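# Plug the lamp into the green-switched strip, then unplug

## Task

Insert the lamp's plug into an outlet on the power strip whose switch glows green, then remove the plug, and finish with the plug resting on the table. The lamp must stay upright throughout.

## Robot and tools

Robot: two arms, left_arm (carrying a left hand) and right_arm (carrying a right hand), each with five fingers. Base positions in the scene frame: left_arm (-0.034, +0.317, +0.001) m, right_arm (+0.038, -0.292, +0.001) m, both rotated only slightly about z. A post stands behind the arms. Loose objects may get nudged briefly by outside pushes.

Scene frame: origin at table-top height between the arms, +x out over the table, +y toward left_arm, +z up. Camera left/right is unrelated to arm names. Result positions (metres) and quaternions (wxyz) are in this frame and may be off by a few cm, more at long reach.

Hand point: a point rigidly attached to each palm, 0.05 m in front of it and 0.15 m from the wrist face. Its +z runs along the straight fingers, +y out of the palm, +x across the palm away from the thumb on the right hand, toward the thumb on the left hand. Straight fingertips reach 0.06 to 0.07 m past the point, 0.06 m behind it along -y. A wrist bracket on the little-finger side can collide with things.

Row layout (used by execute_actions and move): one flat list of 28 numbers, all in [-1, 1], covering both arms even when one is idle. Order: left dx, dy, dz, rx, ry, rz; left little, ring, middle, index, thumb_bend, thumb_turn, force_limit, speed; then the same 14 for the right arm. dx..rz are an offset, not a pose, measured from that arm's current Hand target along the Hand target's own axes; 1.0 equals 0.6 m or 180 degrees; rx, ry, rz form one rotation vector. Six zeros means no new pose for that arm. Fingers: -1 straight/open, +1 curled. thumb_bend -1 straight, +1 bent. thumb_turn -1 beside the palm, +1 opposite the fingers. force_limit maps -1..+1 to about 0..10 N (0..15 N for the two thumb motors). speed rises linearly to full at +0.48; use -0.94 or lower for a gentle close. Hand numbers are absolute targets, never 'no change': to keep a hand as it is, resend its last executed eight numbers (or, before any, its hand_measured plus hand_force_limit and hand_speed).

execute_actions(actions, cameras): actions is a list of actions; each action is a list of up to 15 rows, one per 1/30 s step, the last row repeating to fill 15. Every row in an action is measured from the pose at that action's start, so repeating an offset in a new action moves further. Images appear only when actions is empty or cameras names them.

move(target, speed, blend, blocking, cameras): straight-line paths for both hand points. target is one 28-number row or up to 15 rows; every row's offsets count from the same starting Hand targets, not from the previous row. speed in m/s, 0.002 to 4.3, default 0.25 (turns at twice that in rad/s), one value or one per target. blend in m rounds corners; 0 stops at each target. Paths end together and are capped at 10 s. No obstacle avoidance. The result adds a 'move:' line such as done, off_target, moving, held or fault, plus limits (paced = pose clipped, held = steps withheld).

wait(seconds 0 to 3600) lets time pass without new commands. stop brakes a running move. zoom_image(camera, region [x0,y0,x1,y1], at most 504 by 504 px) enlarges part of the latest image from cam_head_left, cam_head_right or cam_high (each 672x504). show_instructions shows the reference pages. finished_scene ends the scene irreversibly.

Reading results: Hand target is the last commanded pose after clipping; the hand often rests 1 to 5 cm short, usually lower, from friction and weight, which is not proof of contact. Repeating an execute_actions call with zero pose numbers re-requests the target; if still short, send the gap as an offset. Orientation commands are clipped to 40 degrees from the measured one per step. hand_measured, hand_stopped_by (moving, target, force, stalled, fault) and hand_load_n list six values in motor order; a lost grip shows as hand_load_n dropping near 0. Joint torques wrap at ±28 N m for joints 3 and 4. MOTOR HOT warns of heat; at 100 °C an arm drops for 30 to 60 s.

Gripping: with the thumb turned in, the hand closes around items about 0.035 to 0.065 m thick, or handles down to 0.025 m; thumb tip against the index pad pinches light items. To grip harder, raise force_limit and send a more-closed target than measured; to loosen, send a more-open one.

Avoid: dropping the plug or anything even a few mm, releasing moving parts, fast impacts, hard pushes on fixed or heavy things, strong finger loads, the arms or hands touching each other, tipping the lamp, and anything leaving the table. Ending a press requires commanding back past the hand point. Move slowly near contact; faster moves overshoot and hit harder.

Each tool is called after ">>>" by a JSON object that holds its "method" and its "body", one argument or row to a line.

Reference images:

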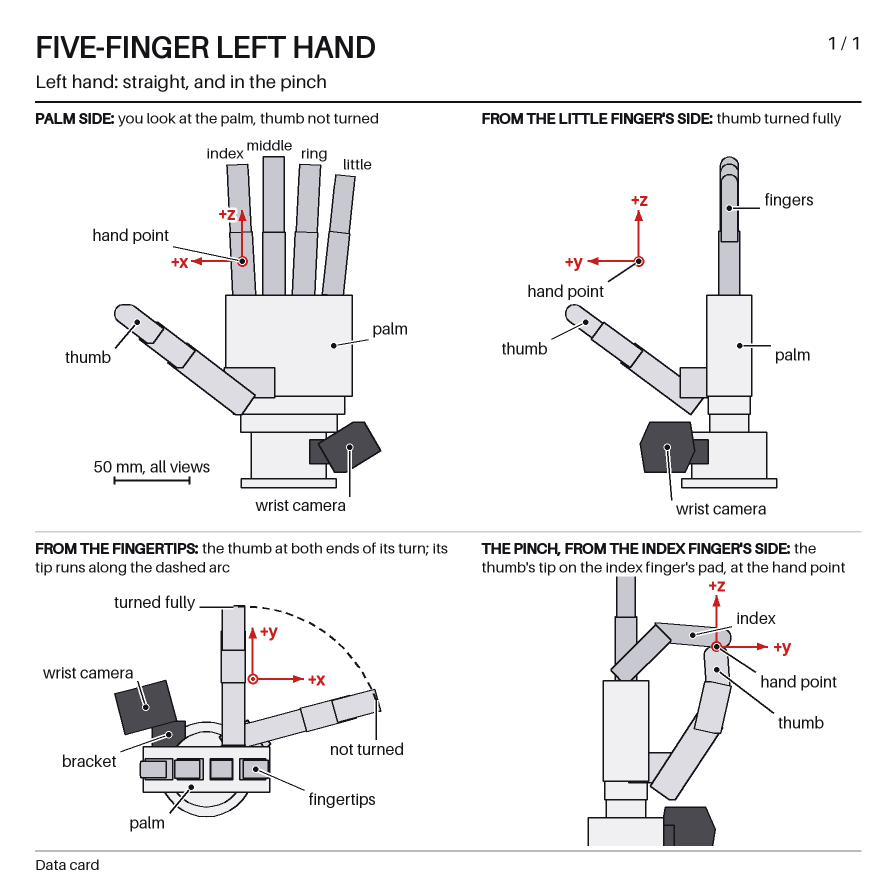

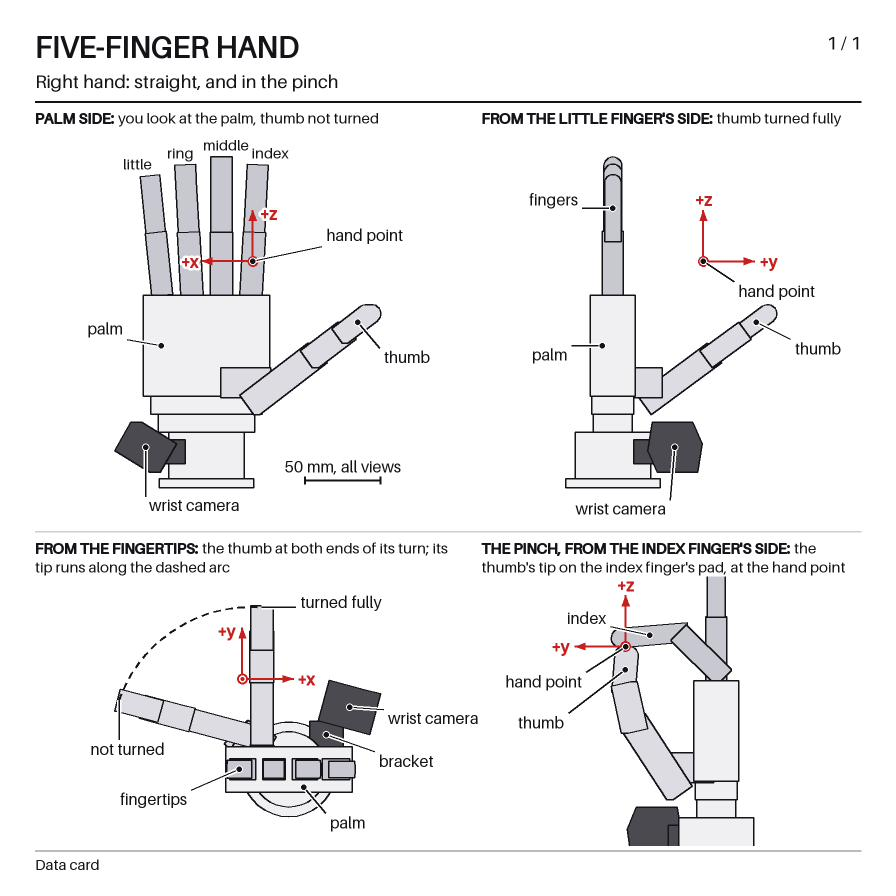

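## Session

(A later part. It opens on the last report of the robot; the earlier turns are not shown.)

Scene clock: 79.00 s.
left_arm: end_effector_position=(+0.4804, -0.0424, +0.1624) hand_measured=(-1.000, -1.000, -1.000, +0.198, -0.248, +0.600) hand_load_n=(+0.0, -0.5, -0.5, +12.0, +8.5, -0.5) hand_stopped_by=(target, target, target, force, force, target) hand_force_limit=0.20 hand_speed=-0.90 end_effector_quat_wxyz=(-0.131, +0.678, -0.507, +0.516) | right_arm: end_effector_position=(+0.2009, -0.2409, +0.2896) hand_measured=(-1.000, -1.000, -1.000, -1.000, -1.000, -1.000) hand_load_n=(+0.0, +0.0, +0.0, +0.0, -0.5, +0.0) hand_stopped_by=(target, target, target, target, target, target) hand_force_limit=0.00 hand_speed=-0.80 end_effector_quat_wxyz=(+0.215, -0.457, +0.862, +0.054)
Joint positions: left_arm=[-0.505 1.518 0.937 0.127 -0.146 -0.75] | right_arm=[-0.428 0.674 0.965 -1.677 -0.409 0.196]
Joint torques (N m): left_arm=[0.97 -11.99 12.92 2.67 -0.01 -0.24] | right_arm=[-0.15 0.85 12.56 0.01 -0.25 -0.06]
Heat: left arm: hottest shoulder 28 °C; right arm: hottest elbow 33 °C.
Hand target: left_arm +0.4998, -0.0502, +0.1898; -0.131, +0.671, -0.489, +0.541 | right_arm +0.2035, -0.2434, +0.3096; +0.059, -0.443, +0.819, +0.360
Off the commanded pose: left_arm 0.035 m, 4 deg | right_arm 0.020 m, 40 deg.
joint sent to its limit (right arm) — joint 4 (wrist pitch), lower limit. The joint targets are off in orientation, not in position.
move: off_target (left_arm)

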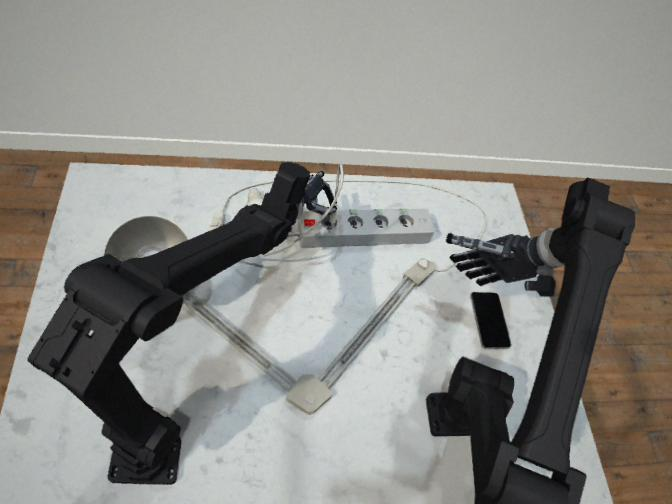

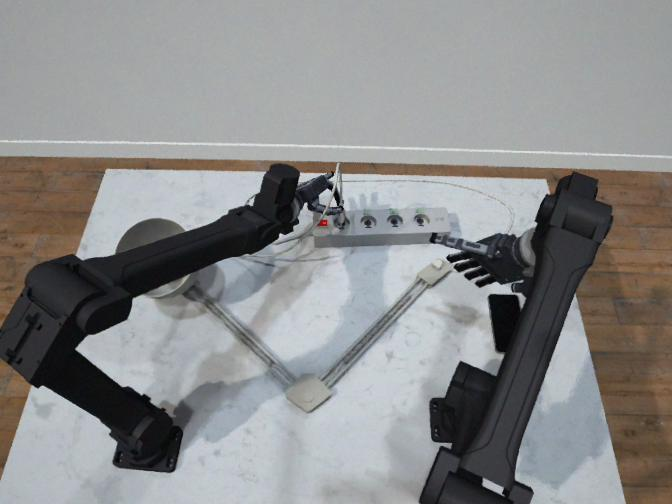

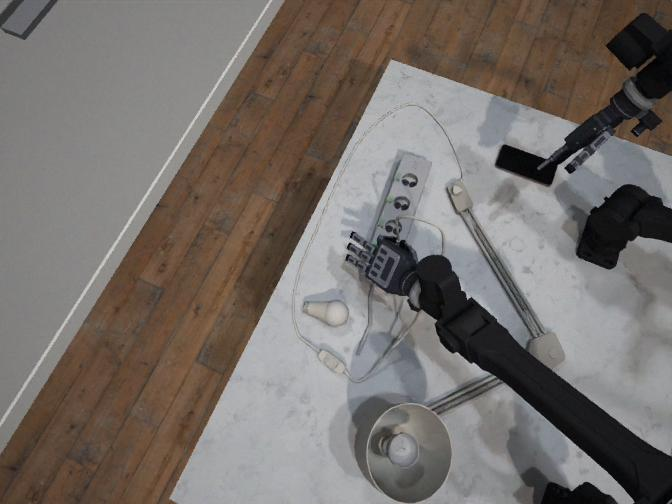

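>>> {"method": "move", "body": {
  "target": [-0.0199,0.0235,0.0126,0,0,0,-1,-1,-1,0.5,0.0,0.6,0.2,-0.9,0,0,0,0,0,0,-1,-1,-1,-1,-1,-1,0,-0.8],
  "speed": 0.08,
  "cameras": ["all"]
}}

>>> {"method": "zoom_image", "body": {
  "camera": "cam_head_left",
  "region": [310, 200, 350, 240]
}}

>>> {"method": "zoom_image", "body": {
  "camera": "cam_head_right",
  "region": [320, 200, 360, 240]
}}

Scene clock: 81.20 s.
left_arm: end_effector_position=(+0.4877, -0.0469, +0.1560) hand_measured=(-1.000, -1.000, -1.000, +0.198, -0.248, +0.600) hand_load_n=(+0.0, +0.0, +0.0, +12.0, +8.5, -0.5) hand_stopped_by=(target, target, target, force, force, target) hand_force_limit=0.20 hand_speed=-0.90 end_effector_quat_wxyz=(-0.132, +0.674, -0.502, +0.526) | right_arm: end_effector_position=(+0.2009, -0.2409, +0.2896) hand_measured=(-1.000, -1.000, -1.000, -1.000, -1.000, -1.000) hand_load_n=(+0.0, +0.0, +0.0, +0.0, +0.0, +0.0) hand_stopped_by=(target, target, target, target, target, target) hand_force_limit=0.00 hand_speed=-0.80 end_effector_quat_wxyz=(+0.215, -0.457, +0.862, +0.054)
Joint positions: left_arm=[-0.505 1.551 0.937 0.183 -0.146 -0.751] | right_arm=[-0.428 0.674 0.965 -1.677 -0.409 0.196]
Joint torques (N m): left_arm=[1.03 -12.16 10.71 2.71 -0.03 -0.23] | right_arm=[-0.09 0.85 12.56 0.01 -0.24 -0.07]
Heat: left arm: hottest shoulder 28 °C; right arm: hottest elbow 33 °C.
Hand target: left_arm +0.4997, -0.0502, +0.1699; -0.131, +0.671, -0.489, +0.541 | right_arm +0.2035, -0.2434, +0.3096; +0.059, -0.443, +0.819, +0.360
Off the commanded pose: left_arm 0.019 m, 2 deg | right_arm 0.020 m, 40 deg.
joint sent to its limit (right arm) — joint 4 (wrist pitch), lower limit. The joint targets are off in orientation, not in position.
move: off_target (left_arm)

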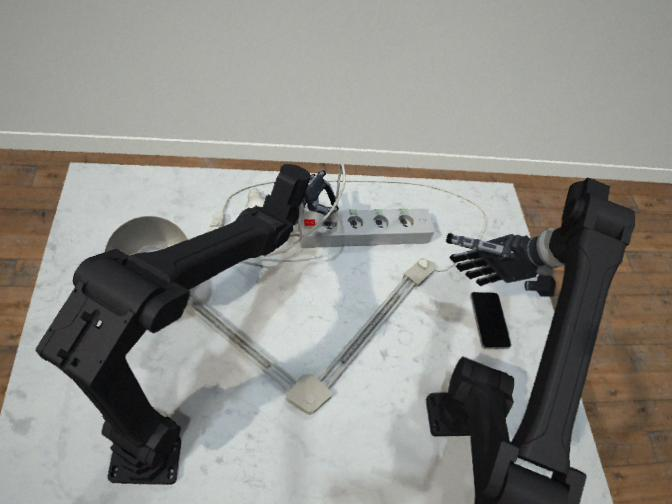

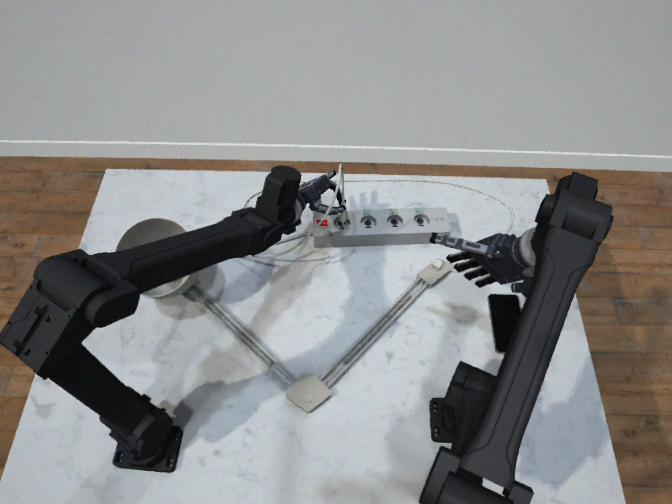

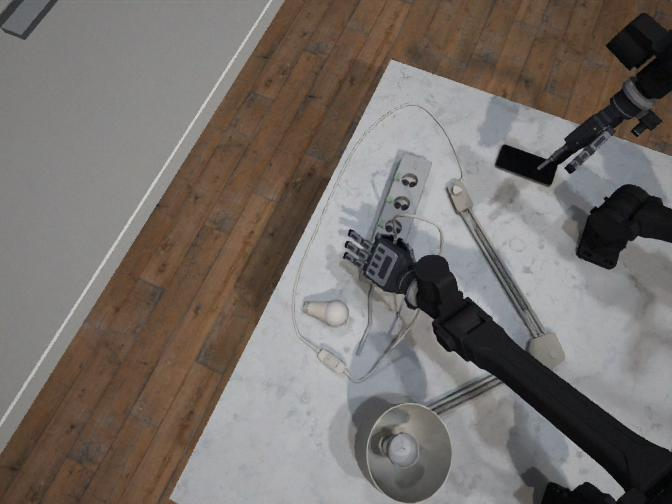

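Scaled by 12.600 from the camera's image (finer frame: 960x720).

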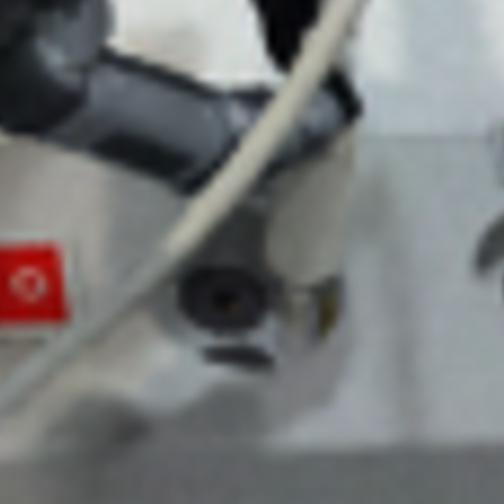

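Scaled by 12.600 from the camera's image (finer frame: 960x720).

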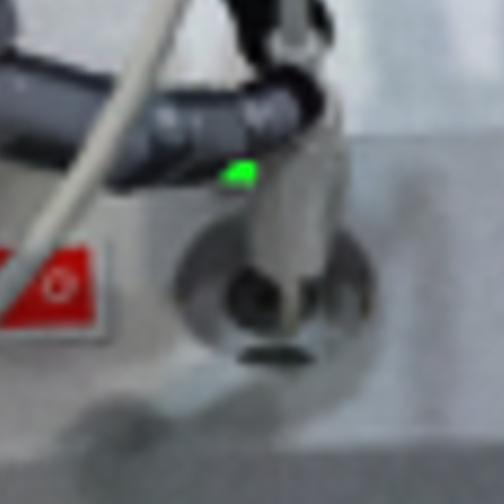

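>>> {"method": "zoom_image", "body": {
  "camera": "cam_head_left",
  "region": [322, 204, 346, 234]
}}

>>> {"method": "zoom_image", "body": {
  "camera": "cam_head_right",
  "region": [332, 204, 356, 234]
}}

Scaled by 16.800 from the camera's image (finer frame: 960x720).

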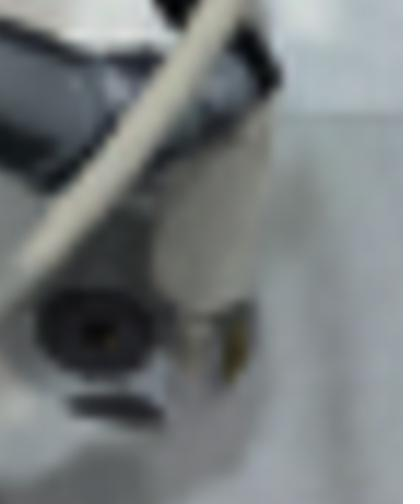

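Scaled by 16.800 from the camera's image (finer frame: 960x720).

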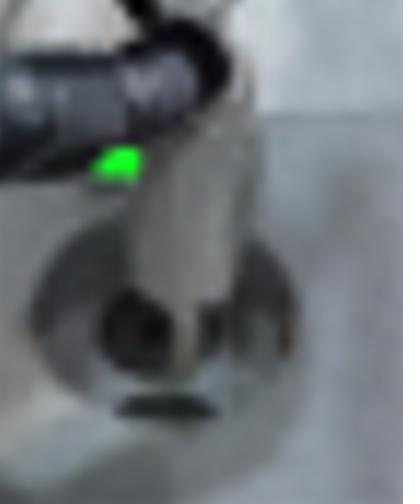

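>>> {"method": "move", "body": {
  "target": [-0.0047,-0.0077,0.0068,0.0366,0.0302,0.0016,-1,-1,-1,0.5,0.0,0.6,0.2,-0.9,0,0,0,0,0,0,-1,-1,-1,-1,-1,-1,0,-0.8],
  "speed": 0.08,
  "cameras": ["all"]
}}

>>> {"method": "zoom_image", "body": {
  "camera": "cam_head_left",
  "region": [310, 200, 350, 240]
}}

>>> {"method": "zoom_image", "body": {
  "camera": "cam_head_right",
  "region": [320, 200, 360, 240]
}}

>>> {"method": "zoom_image", "body": {
  "camera": "cam_high",
  "region": [350, 200, 430, 280]
}}

Scene clock: 85.63 s.
left_arm: end_effector_position=(+0.5002, -0.0494, +0.1702) hand_measured=(-1.000, -1.000, -1.000, +0.198, -0.248, +0.600) hand_load_n=(+0.0, +0.0, +0.0, +12.0, +8.5, -0.5) hand_stopped_by=(target, target, target, force, force, target) hand_force_limit=0.20 hand_speed=-0.90 end_effector_quat_wxyz=(-0.143, +0.637, -0.468, +0.595) | right_arm: end_effector_position=(+0.2009, -0.2409, +0.2896) hand_measured=(-1.000, -1.000, -1.000, -1.000, -1.000, -1.000) hand_load_n=(+0.0, +0.0, +0.0, +0.5, +0.0, +0.0) hand_stopped_by=(target, target, target, target, target, target) hand_force_limit=0.00 hand_speed=-0.80 end_effector_quat_wxyz=(+0.215, -0.457, +0.862, +0.054)
Joint positions: left_arm=[-0.499 1.584 0.882 0.445 -0.146 -0.74] | right_arm=[-0.428 0.674 0.965 -1.677 -0.409 0.196]
Joint torques (N m): left_arm=[0.97 -11.87 8.53 2.78 -0.1 -0.08] | right_arm=[-0.15 0.85 12.56 0.01 -0.24 -0.06]
Heat: left arm: hottest shoulder 28 °C; right arm: hottest elbow 33 °C.
Hand target: left_arm +0.5058, -0.0472, +0.1698; -0.148, +0.635, -0.465, +0.599 | right_arm +0.2035, -0.2434, +0.3096; +0.059, -0.443, +0.819, +0.360
Off the commanded pose: left_arm 0.006 m, 1 deg | right_arm 0.020 m, 40 deg.
joint sent to its limit (right arm) — joint 4 (wrist pitch), lower limit. The joint targets are off in orientation, not in position.
move: done

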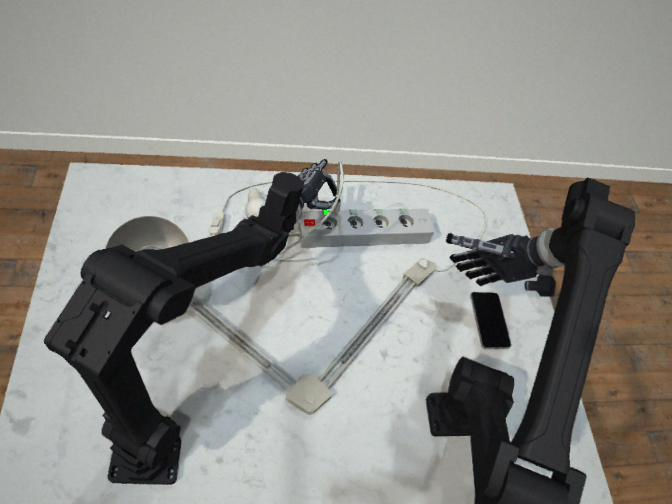

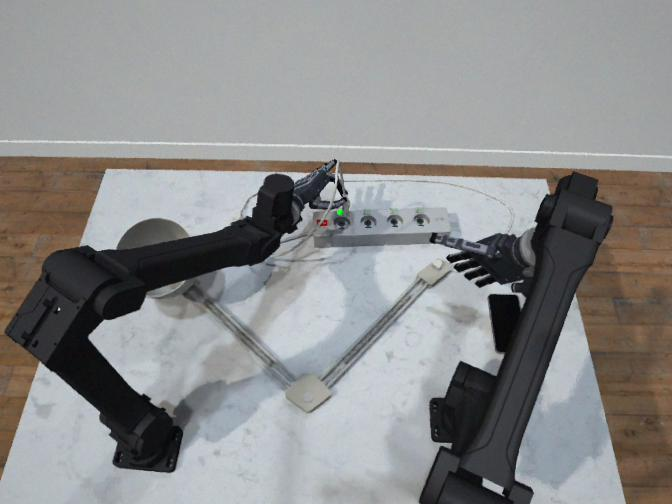

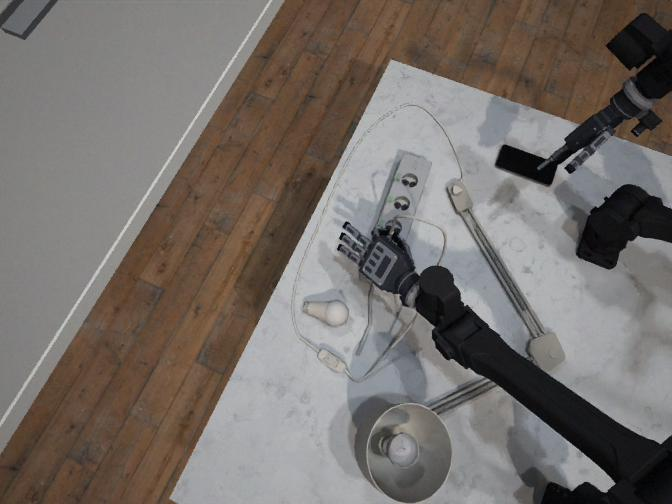

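Scaled by 12.600 from the camera's image (finer frame: 960x720).

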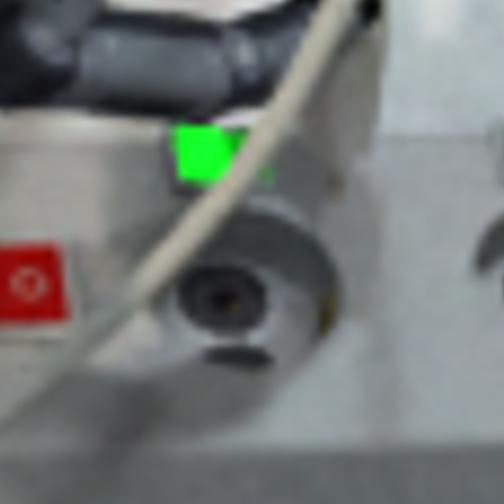

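Scaled by 12.600 from the camera's image (finer frame: 960x720).

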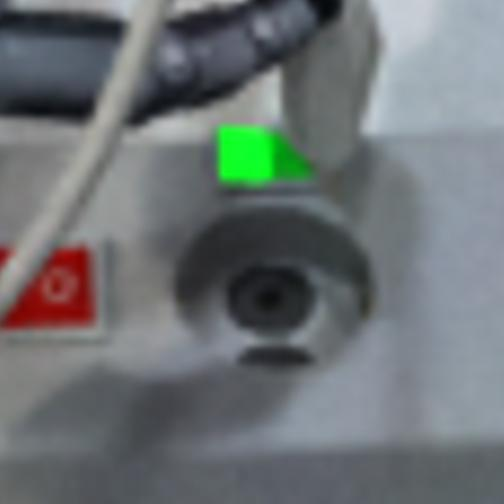

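Scaled by 6.300 from the camera's image (finer frame: 960x720).

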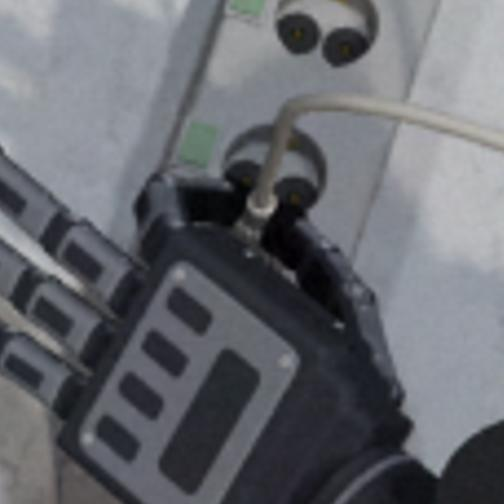

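>>> {"method": "move", "body": {
  "target": [-0.011,0.0242,-0.0218,0,0,0,-1,-1,-1,0.5,0.0,0.6,0.2,-0.9,0,0,0,0,0,0,-1,-1,-1,-1,-1,-1,0,-0.8],
  "speed": 0.06,
  "cameras": ["all"]
}}

>>> {"method": "zoom_image", "body": {
  "camera": "cam_head_left",
  "region": [310, 200, 350, 240]
}}

>>> {"method": "zoom_image", "body": {
  "camera": "cam_head_right",
  "region": [320, 200, 360, 240]
}}

Scene clock: 87.47 s.
left_arm: end_effector_position=(+0.4877, -0.0400, +0.1502) hand_measured=(-1.000, -1.000, -1.000, +0.198, -0.248, +0.600) hand_load_n=(+0.0, +0.0, +0.0, +12.0, +9.0, -0.5) hand_stopped_by=(target, target, target, force, force, target) hand_force_limit=0.20 hand_speed=-0.90 end_effector_quat_wxyz=(-0.147, +0.642, -0.468, +0.589) | right_arm: end_effector_position=(+0.2009, -0.2409, +0.2896) hand_measured=(-1.000, -1.000, -1.000, -1.000, -1.000, -1.000) hand_load_n=(+0.0, +0.5, +0.0, +0.0, -0.5, +0.0) hand_stopped_by=(target, target, target, target, target, target) hand_force_limit=0.00 hand_speed=-0.80 end_effector_quat_wxyz=(+0.215, -0.457, +0.862, +0.054)
Joint positions: left_arm=[-0.5 1.584 0.825 0.489 -0.159 -0.74] | right_arm=[-0.428 0.674 0.965 -1.677 -0.409 0.196]
Joint torques (N m): left_arm=[-0.09 -12.4 8.36 2.76 -0.15 -0.11] | right_arm=[-0.21 0.85 12.55 -0.01 -0.25 -0.07]
Heat: left arm: hottest shoulder 28 °C; right arm: hottest elbow 33 °C.
Hand target: left_arm +0.4890, -0.0450, +0.1580; -0.148, +0.635, -0.465, +0.599 | right_arm +0.2035, -0.2434, +0.3096; +0.059, -0.443, +0.819, +0.360
Off the commanded pose: left_arm 0.009 m, 2 deg | right_arm 0.020 m, 40 deg.
joint sent to its limit (right arm) — joint 4 (wrist pitch), lower limit. The joint targets are off in orientation, not in position.
move: done

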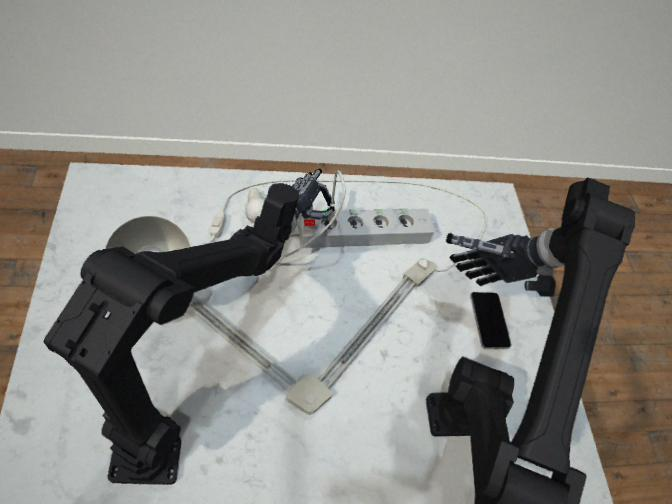

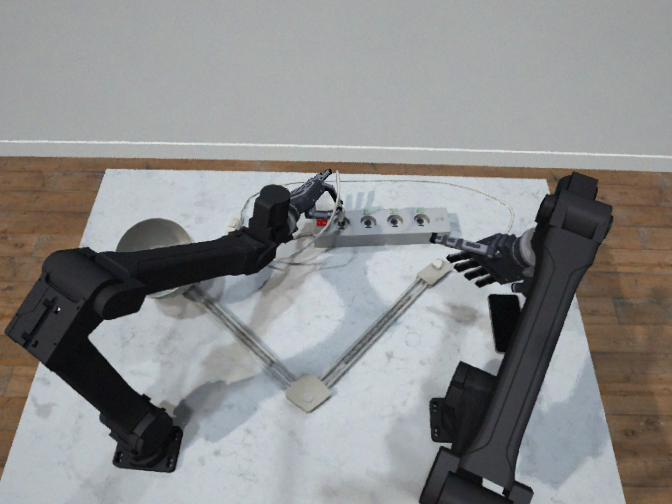

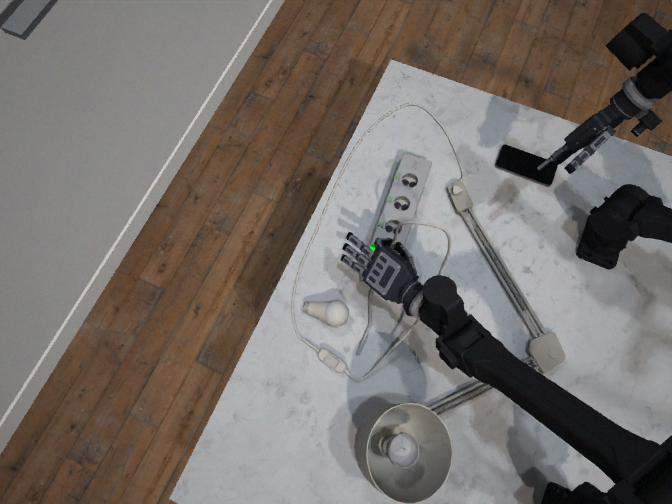

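Scaled by 12.600 from the camera's image (finer frame: 960x720).

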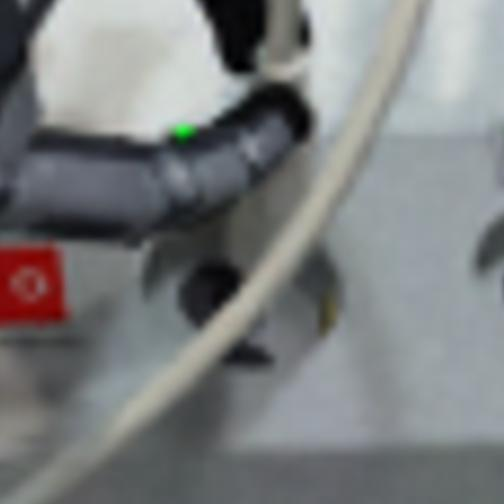

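Scaled by 12.600 from the camera's image (finer frame: 960x720).

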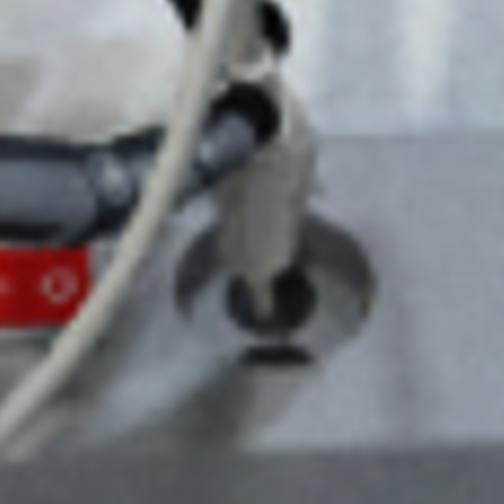

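>>> {"method": "zoom_image", "body": {
  "camera": "cam_head_left",
  "region": [320, 206, 344, 236]
}}

>>> {"method": "zoom_image", "body": {
  "camera": "cam_head_right",
  "region": [330, 200, 354, 230]
}}

Scaled by 16.800 from the camera's image (finer frame: 960x720).

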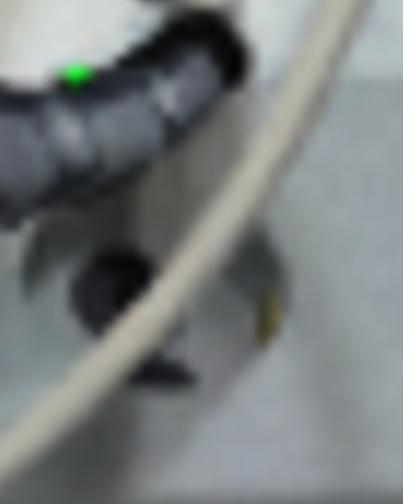

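Scaled by 16.800 from the camera's image (finer frame: 960x720).

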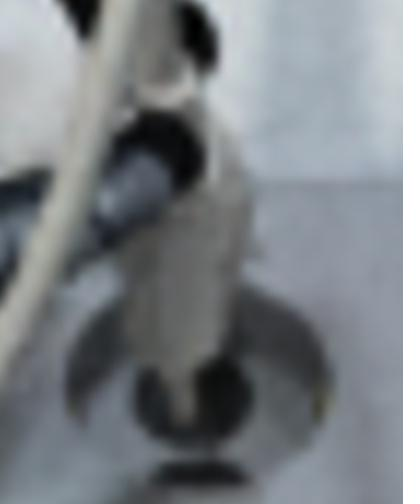

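>>> {"method": "zoom_image", "body": {
  "camera": "cam_high",
  "region": [360, 200, 420, 260]
}}

Scaled by 8.400 from the camera's image (finer frame: 960x720).

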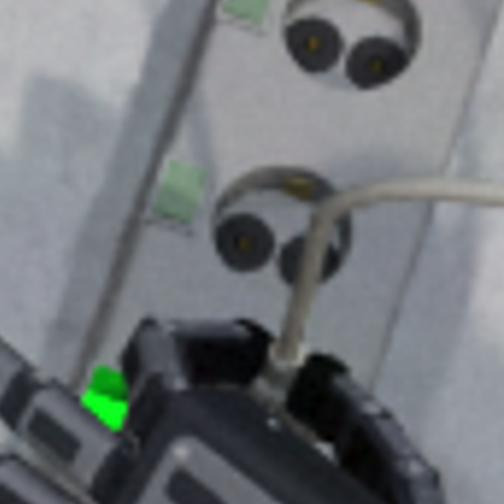

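>>> {"method": "move", "body": {
  "target": [-0.0062,0.0118,0.01,0,0,0,-1,-1,-1,0.5,0.0,0.6,0.2,-0.9,0,0,0,0,0,0,-1,-1,-1,-1,-1,-1,0,-0.8],
  "speed": 0.04,
  "cameras": ["all"]
}}

>>> {"method": "zoom_image", "body": {
  "camera": "cam_head_left",
  "region": [320, 206, 344, 236]
}}

>>> {"method": "zoom_image", "body": {
  "camera": "cam_head_right",
  "region": [330, 204, 354, 234]
}}

>>> {"method": "zoom_image", "body": {
  "camera": "cam_high",
  "region": [360, 200, 420, 260]
}}

Scene clock: 90.57 s.
left_arm: end_effector_position=(+0.4896, -0.0418, +0.1443) hand_measured=(-1.000, -1.000, -1.000, +0.198, -0.248, +0.600) hand_load_n=(+0.0, +0.0, +0.0, +12.0, +8.5, -1.0) hand_stopped_by=(target, target, target, force, force, target) hand_force_limit=0.20 hand_speed=-0.90 end_effector_quat_wxyz=(-0.148, +0.641, -0.467, +0.590) | right_arm: end_effector_position=(+0.2009, -0.2409, +0.2896) hand_measured=(-1.000, -1.000, -1.000, -1.000, -1.000, -1.000) hand_load_n=(+0.0, +0.0, +0.0, +0.0, +0.0, +0.0) hand_stopped_by=(target, target, target, target, target, target) hand_force_limit=0.00 hand_speed=-0.80 end_effector_quat_wxyz=(+0.215, -0.457, +0.862, +0.054)
Joint positions: left_arm=[-0.502 1.604 0.825 0.513 -0.162 -0.74] | right_arm=[-0.428 0.674 0.965 -1.677 -0.409 0.196]
Joint torques (N m): left_arm=[-0.21 -11.87 8.75 2.8 -0.15 -0.11] | right_arm=[-0.09 0.85 12.56 -0.01 -0.25 -0.06]
Heat: left arm: hottest shoulder 28 °C; right arm: hottest elbow 33 °C.
Hand target: left_arm +0.4920, -0.0481, +0.1491; -0.148, +0.635, -0.465, +0.600 | right_arm +0.2035, -0.2434, +0.3096; +0.059, -0.443, +0.819, +0.360
Off the commanded pose: left_arm 0.008 m, 1 deg | right_arm 0.020 m, 40 deg.
joint sent to its limit (right arm) — joint 4 (wrist pitch), lower limit. The joint targets are off in orientation, not in position.
move: done

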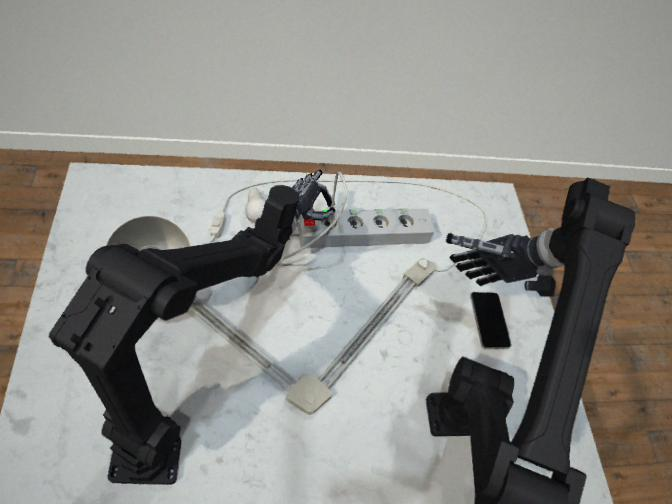

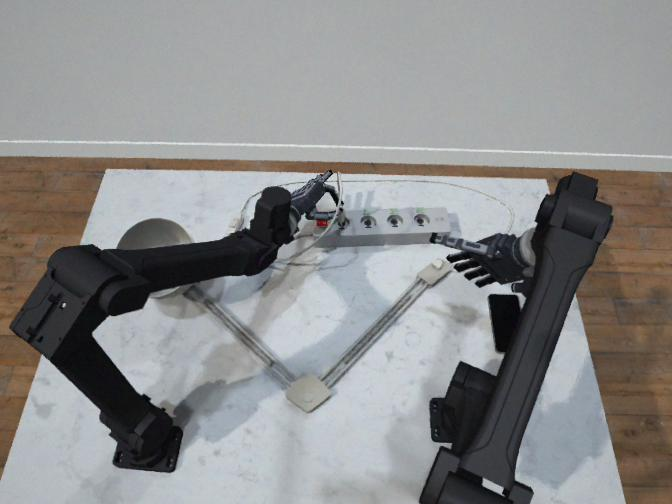

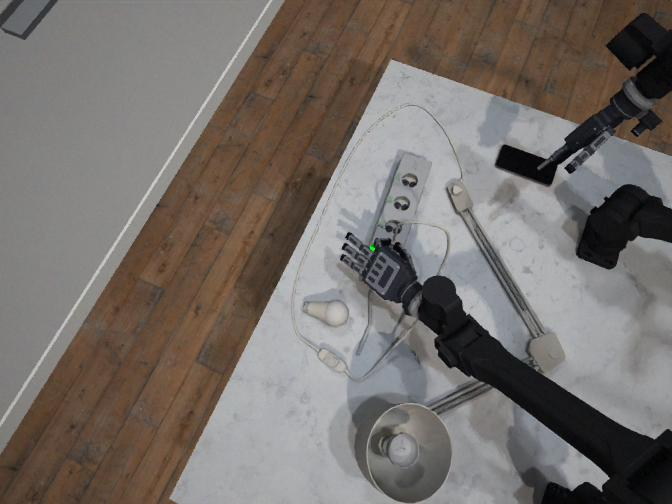

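Scaled by 16.800 from the camera's image (finer frame: 960x720).

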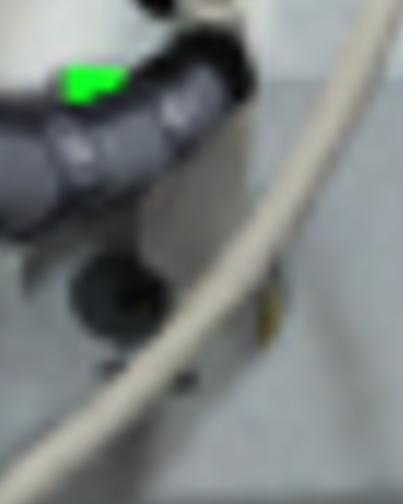

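Scaled by 16.800 from the camera's image (finer frame: 960x720).

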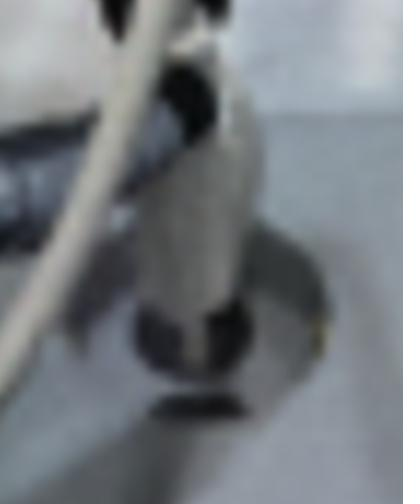

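Scaled by 8.400 from the camera's image (finer frame: 960x720).

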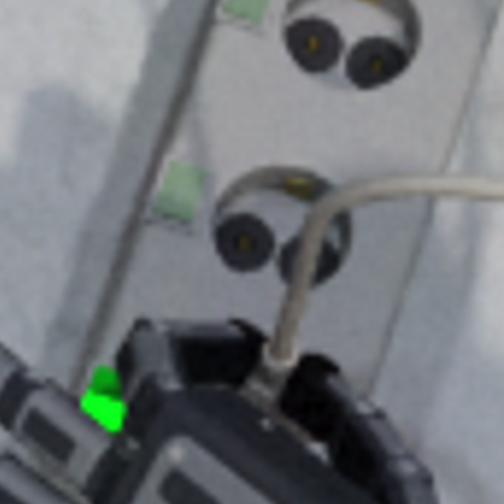

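>>> {"method": "move", "body": {
  "target": [-0.0008,-0.0068,0.019,0.0213,0.0145,0.0102,-1,-1,-1,0.5,0.0,0.6,0.2,-0.9,0,0,0,0,0,0,-1,-1,-1,-1,-1,-1,0,-0.8],
  "speed": 0.04,
  "cameras": ["all"]
}}

>>> {"method": "zoom_image", "body": {
  "camera": "cam_head_left",
  "region": [320, 204, 344, 234]
}}

>>> {"method": "zoom_image", "body": {
  "camera": "cam_head_right",
  "region": [330, 204, 354, 234]
}}

>>> {"method": "zoom_image", "body": {
  "camera": "cam_high",
  "region": [360, 200, 420, 260]
}}

Scene clock: 93.47 s.
left_arm: end_effector_position=(+0.5006, -0.0461, +0.1465) hand_measured=(-1.000, -1.000, -1.000, +0.198, -0.248, +0.600) hand_load_n=(+0.0, +0.0, +0.0, +12.0, +8.5, -0.5) hand_stopped_by=(target, target, target, force, force, target) hand_force_limit=0.20 hand_speed=-0.90 end_effector_quat_wxyz=(-0.165, +0.614, -0.460, +0.620) | right_arm: end_effector_position=(+0.2009, -0.2409, +0.2896) hand_measured=(-1.000, -1.000, -1.000, -1.000, -1.000, -1.000) hand_load_n=(+0.0, +0.0, +0.0, +0.0, +0.0, +0.0) hand_stopped_by=(target, target, target, target, target, target) hand_force_limit=0.00 hand_speed=-0.80 end_effector_quat_wxyz=(+0.215, -0.457, +0.862, +0.054)
Joint positions: left_arm=[-0.502 1.653 0.825 0.648 -0.167 -0.698] | right_arm=[-0.428 0.674 0.965 -1.677 -0.409 0.196]
Joint torques (N m): left_arm=[0.21 -12.04 8.28 2.8 -0.14 -0.07] | right_arm=[-0.15 0.85 12.56 0.01 -0.25 -0.07]
Heat: left arm: hottest shoulder 28 °C; right arm: hottest elbow 33 °C.
Hand target: left_arm +0.5040, -0.0498, +0.1491; -0.168, +0.608, -0.458, +0.627 | right_arm +0.2035, -0.2434, +0.3096; +0.059, -0.443, +0.819, +0.360
Off the commanded pose: left_arm 0.006 m, 1 deg | right_arm 0.020 m, 40 deg.
joint sent to its limit (right arm) — joint 4 (wrist pitch), lower limit. The joint targets are off in orientation, not in position.
move: done

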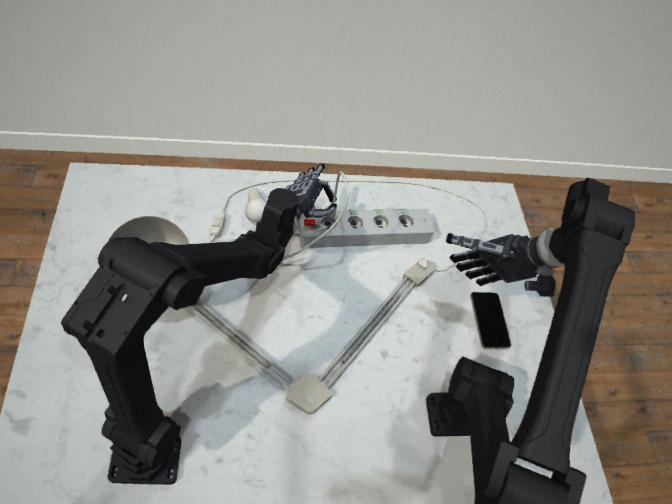

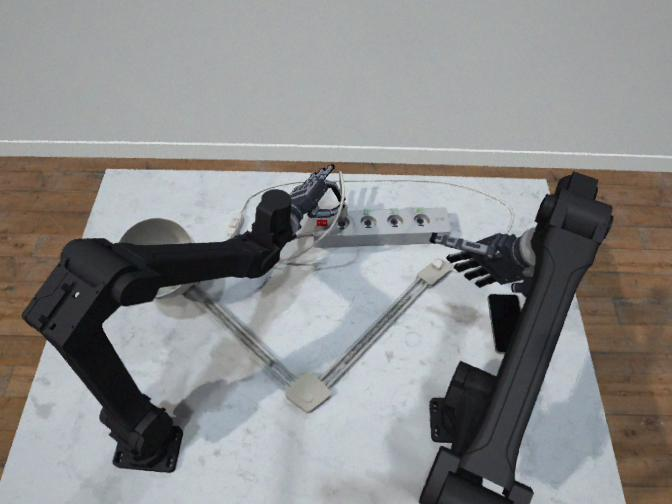

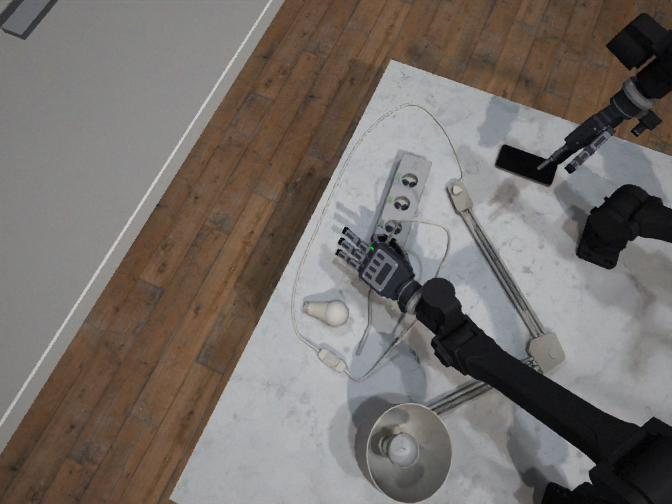

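Scaled by 16.800 from the camera's image (finer frame: 960x720).

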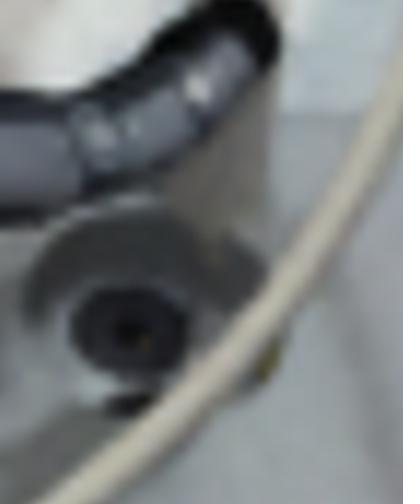

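Scaled by 16.800 from the camera's image (finer frame: 960x720).

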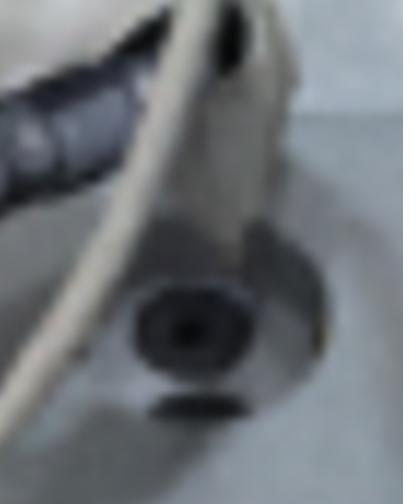

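Scaled by 8.400 from the camera's image (finer frame: 960x720).

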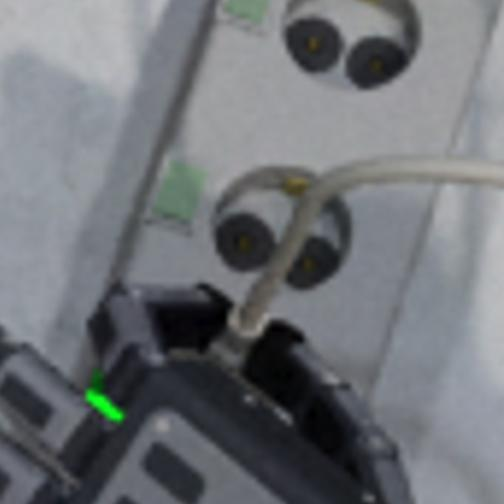

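>>> {"method": "zoom_image", "body": {
  "camera": "cam_head_right",
  "region": [336, 200, 352, 224]
}}

>>> {"method": "zoom_image", "body": {
  "camera": "cam_head_left",
  "region": [324, 200, 344, 224]
}}

Scaled by 21.000 from the camera's image (finer frame: 960x720).

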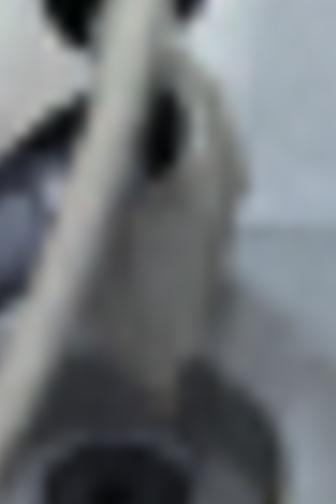

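Scaled by 21.000 from the camera's image (finer frame: 960x720).

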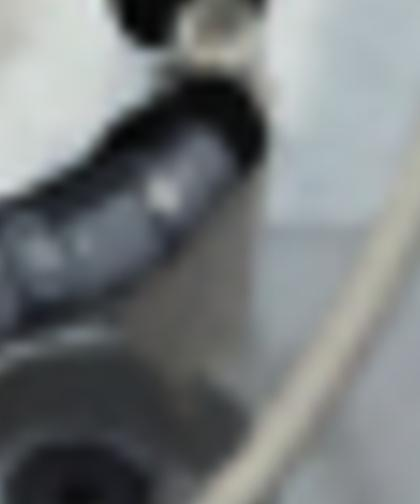

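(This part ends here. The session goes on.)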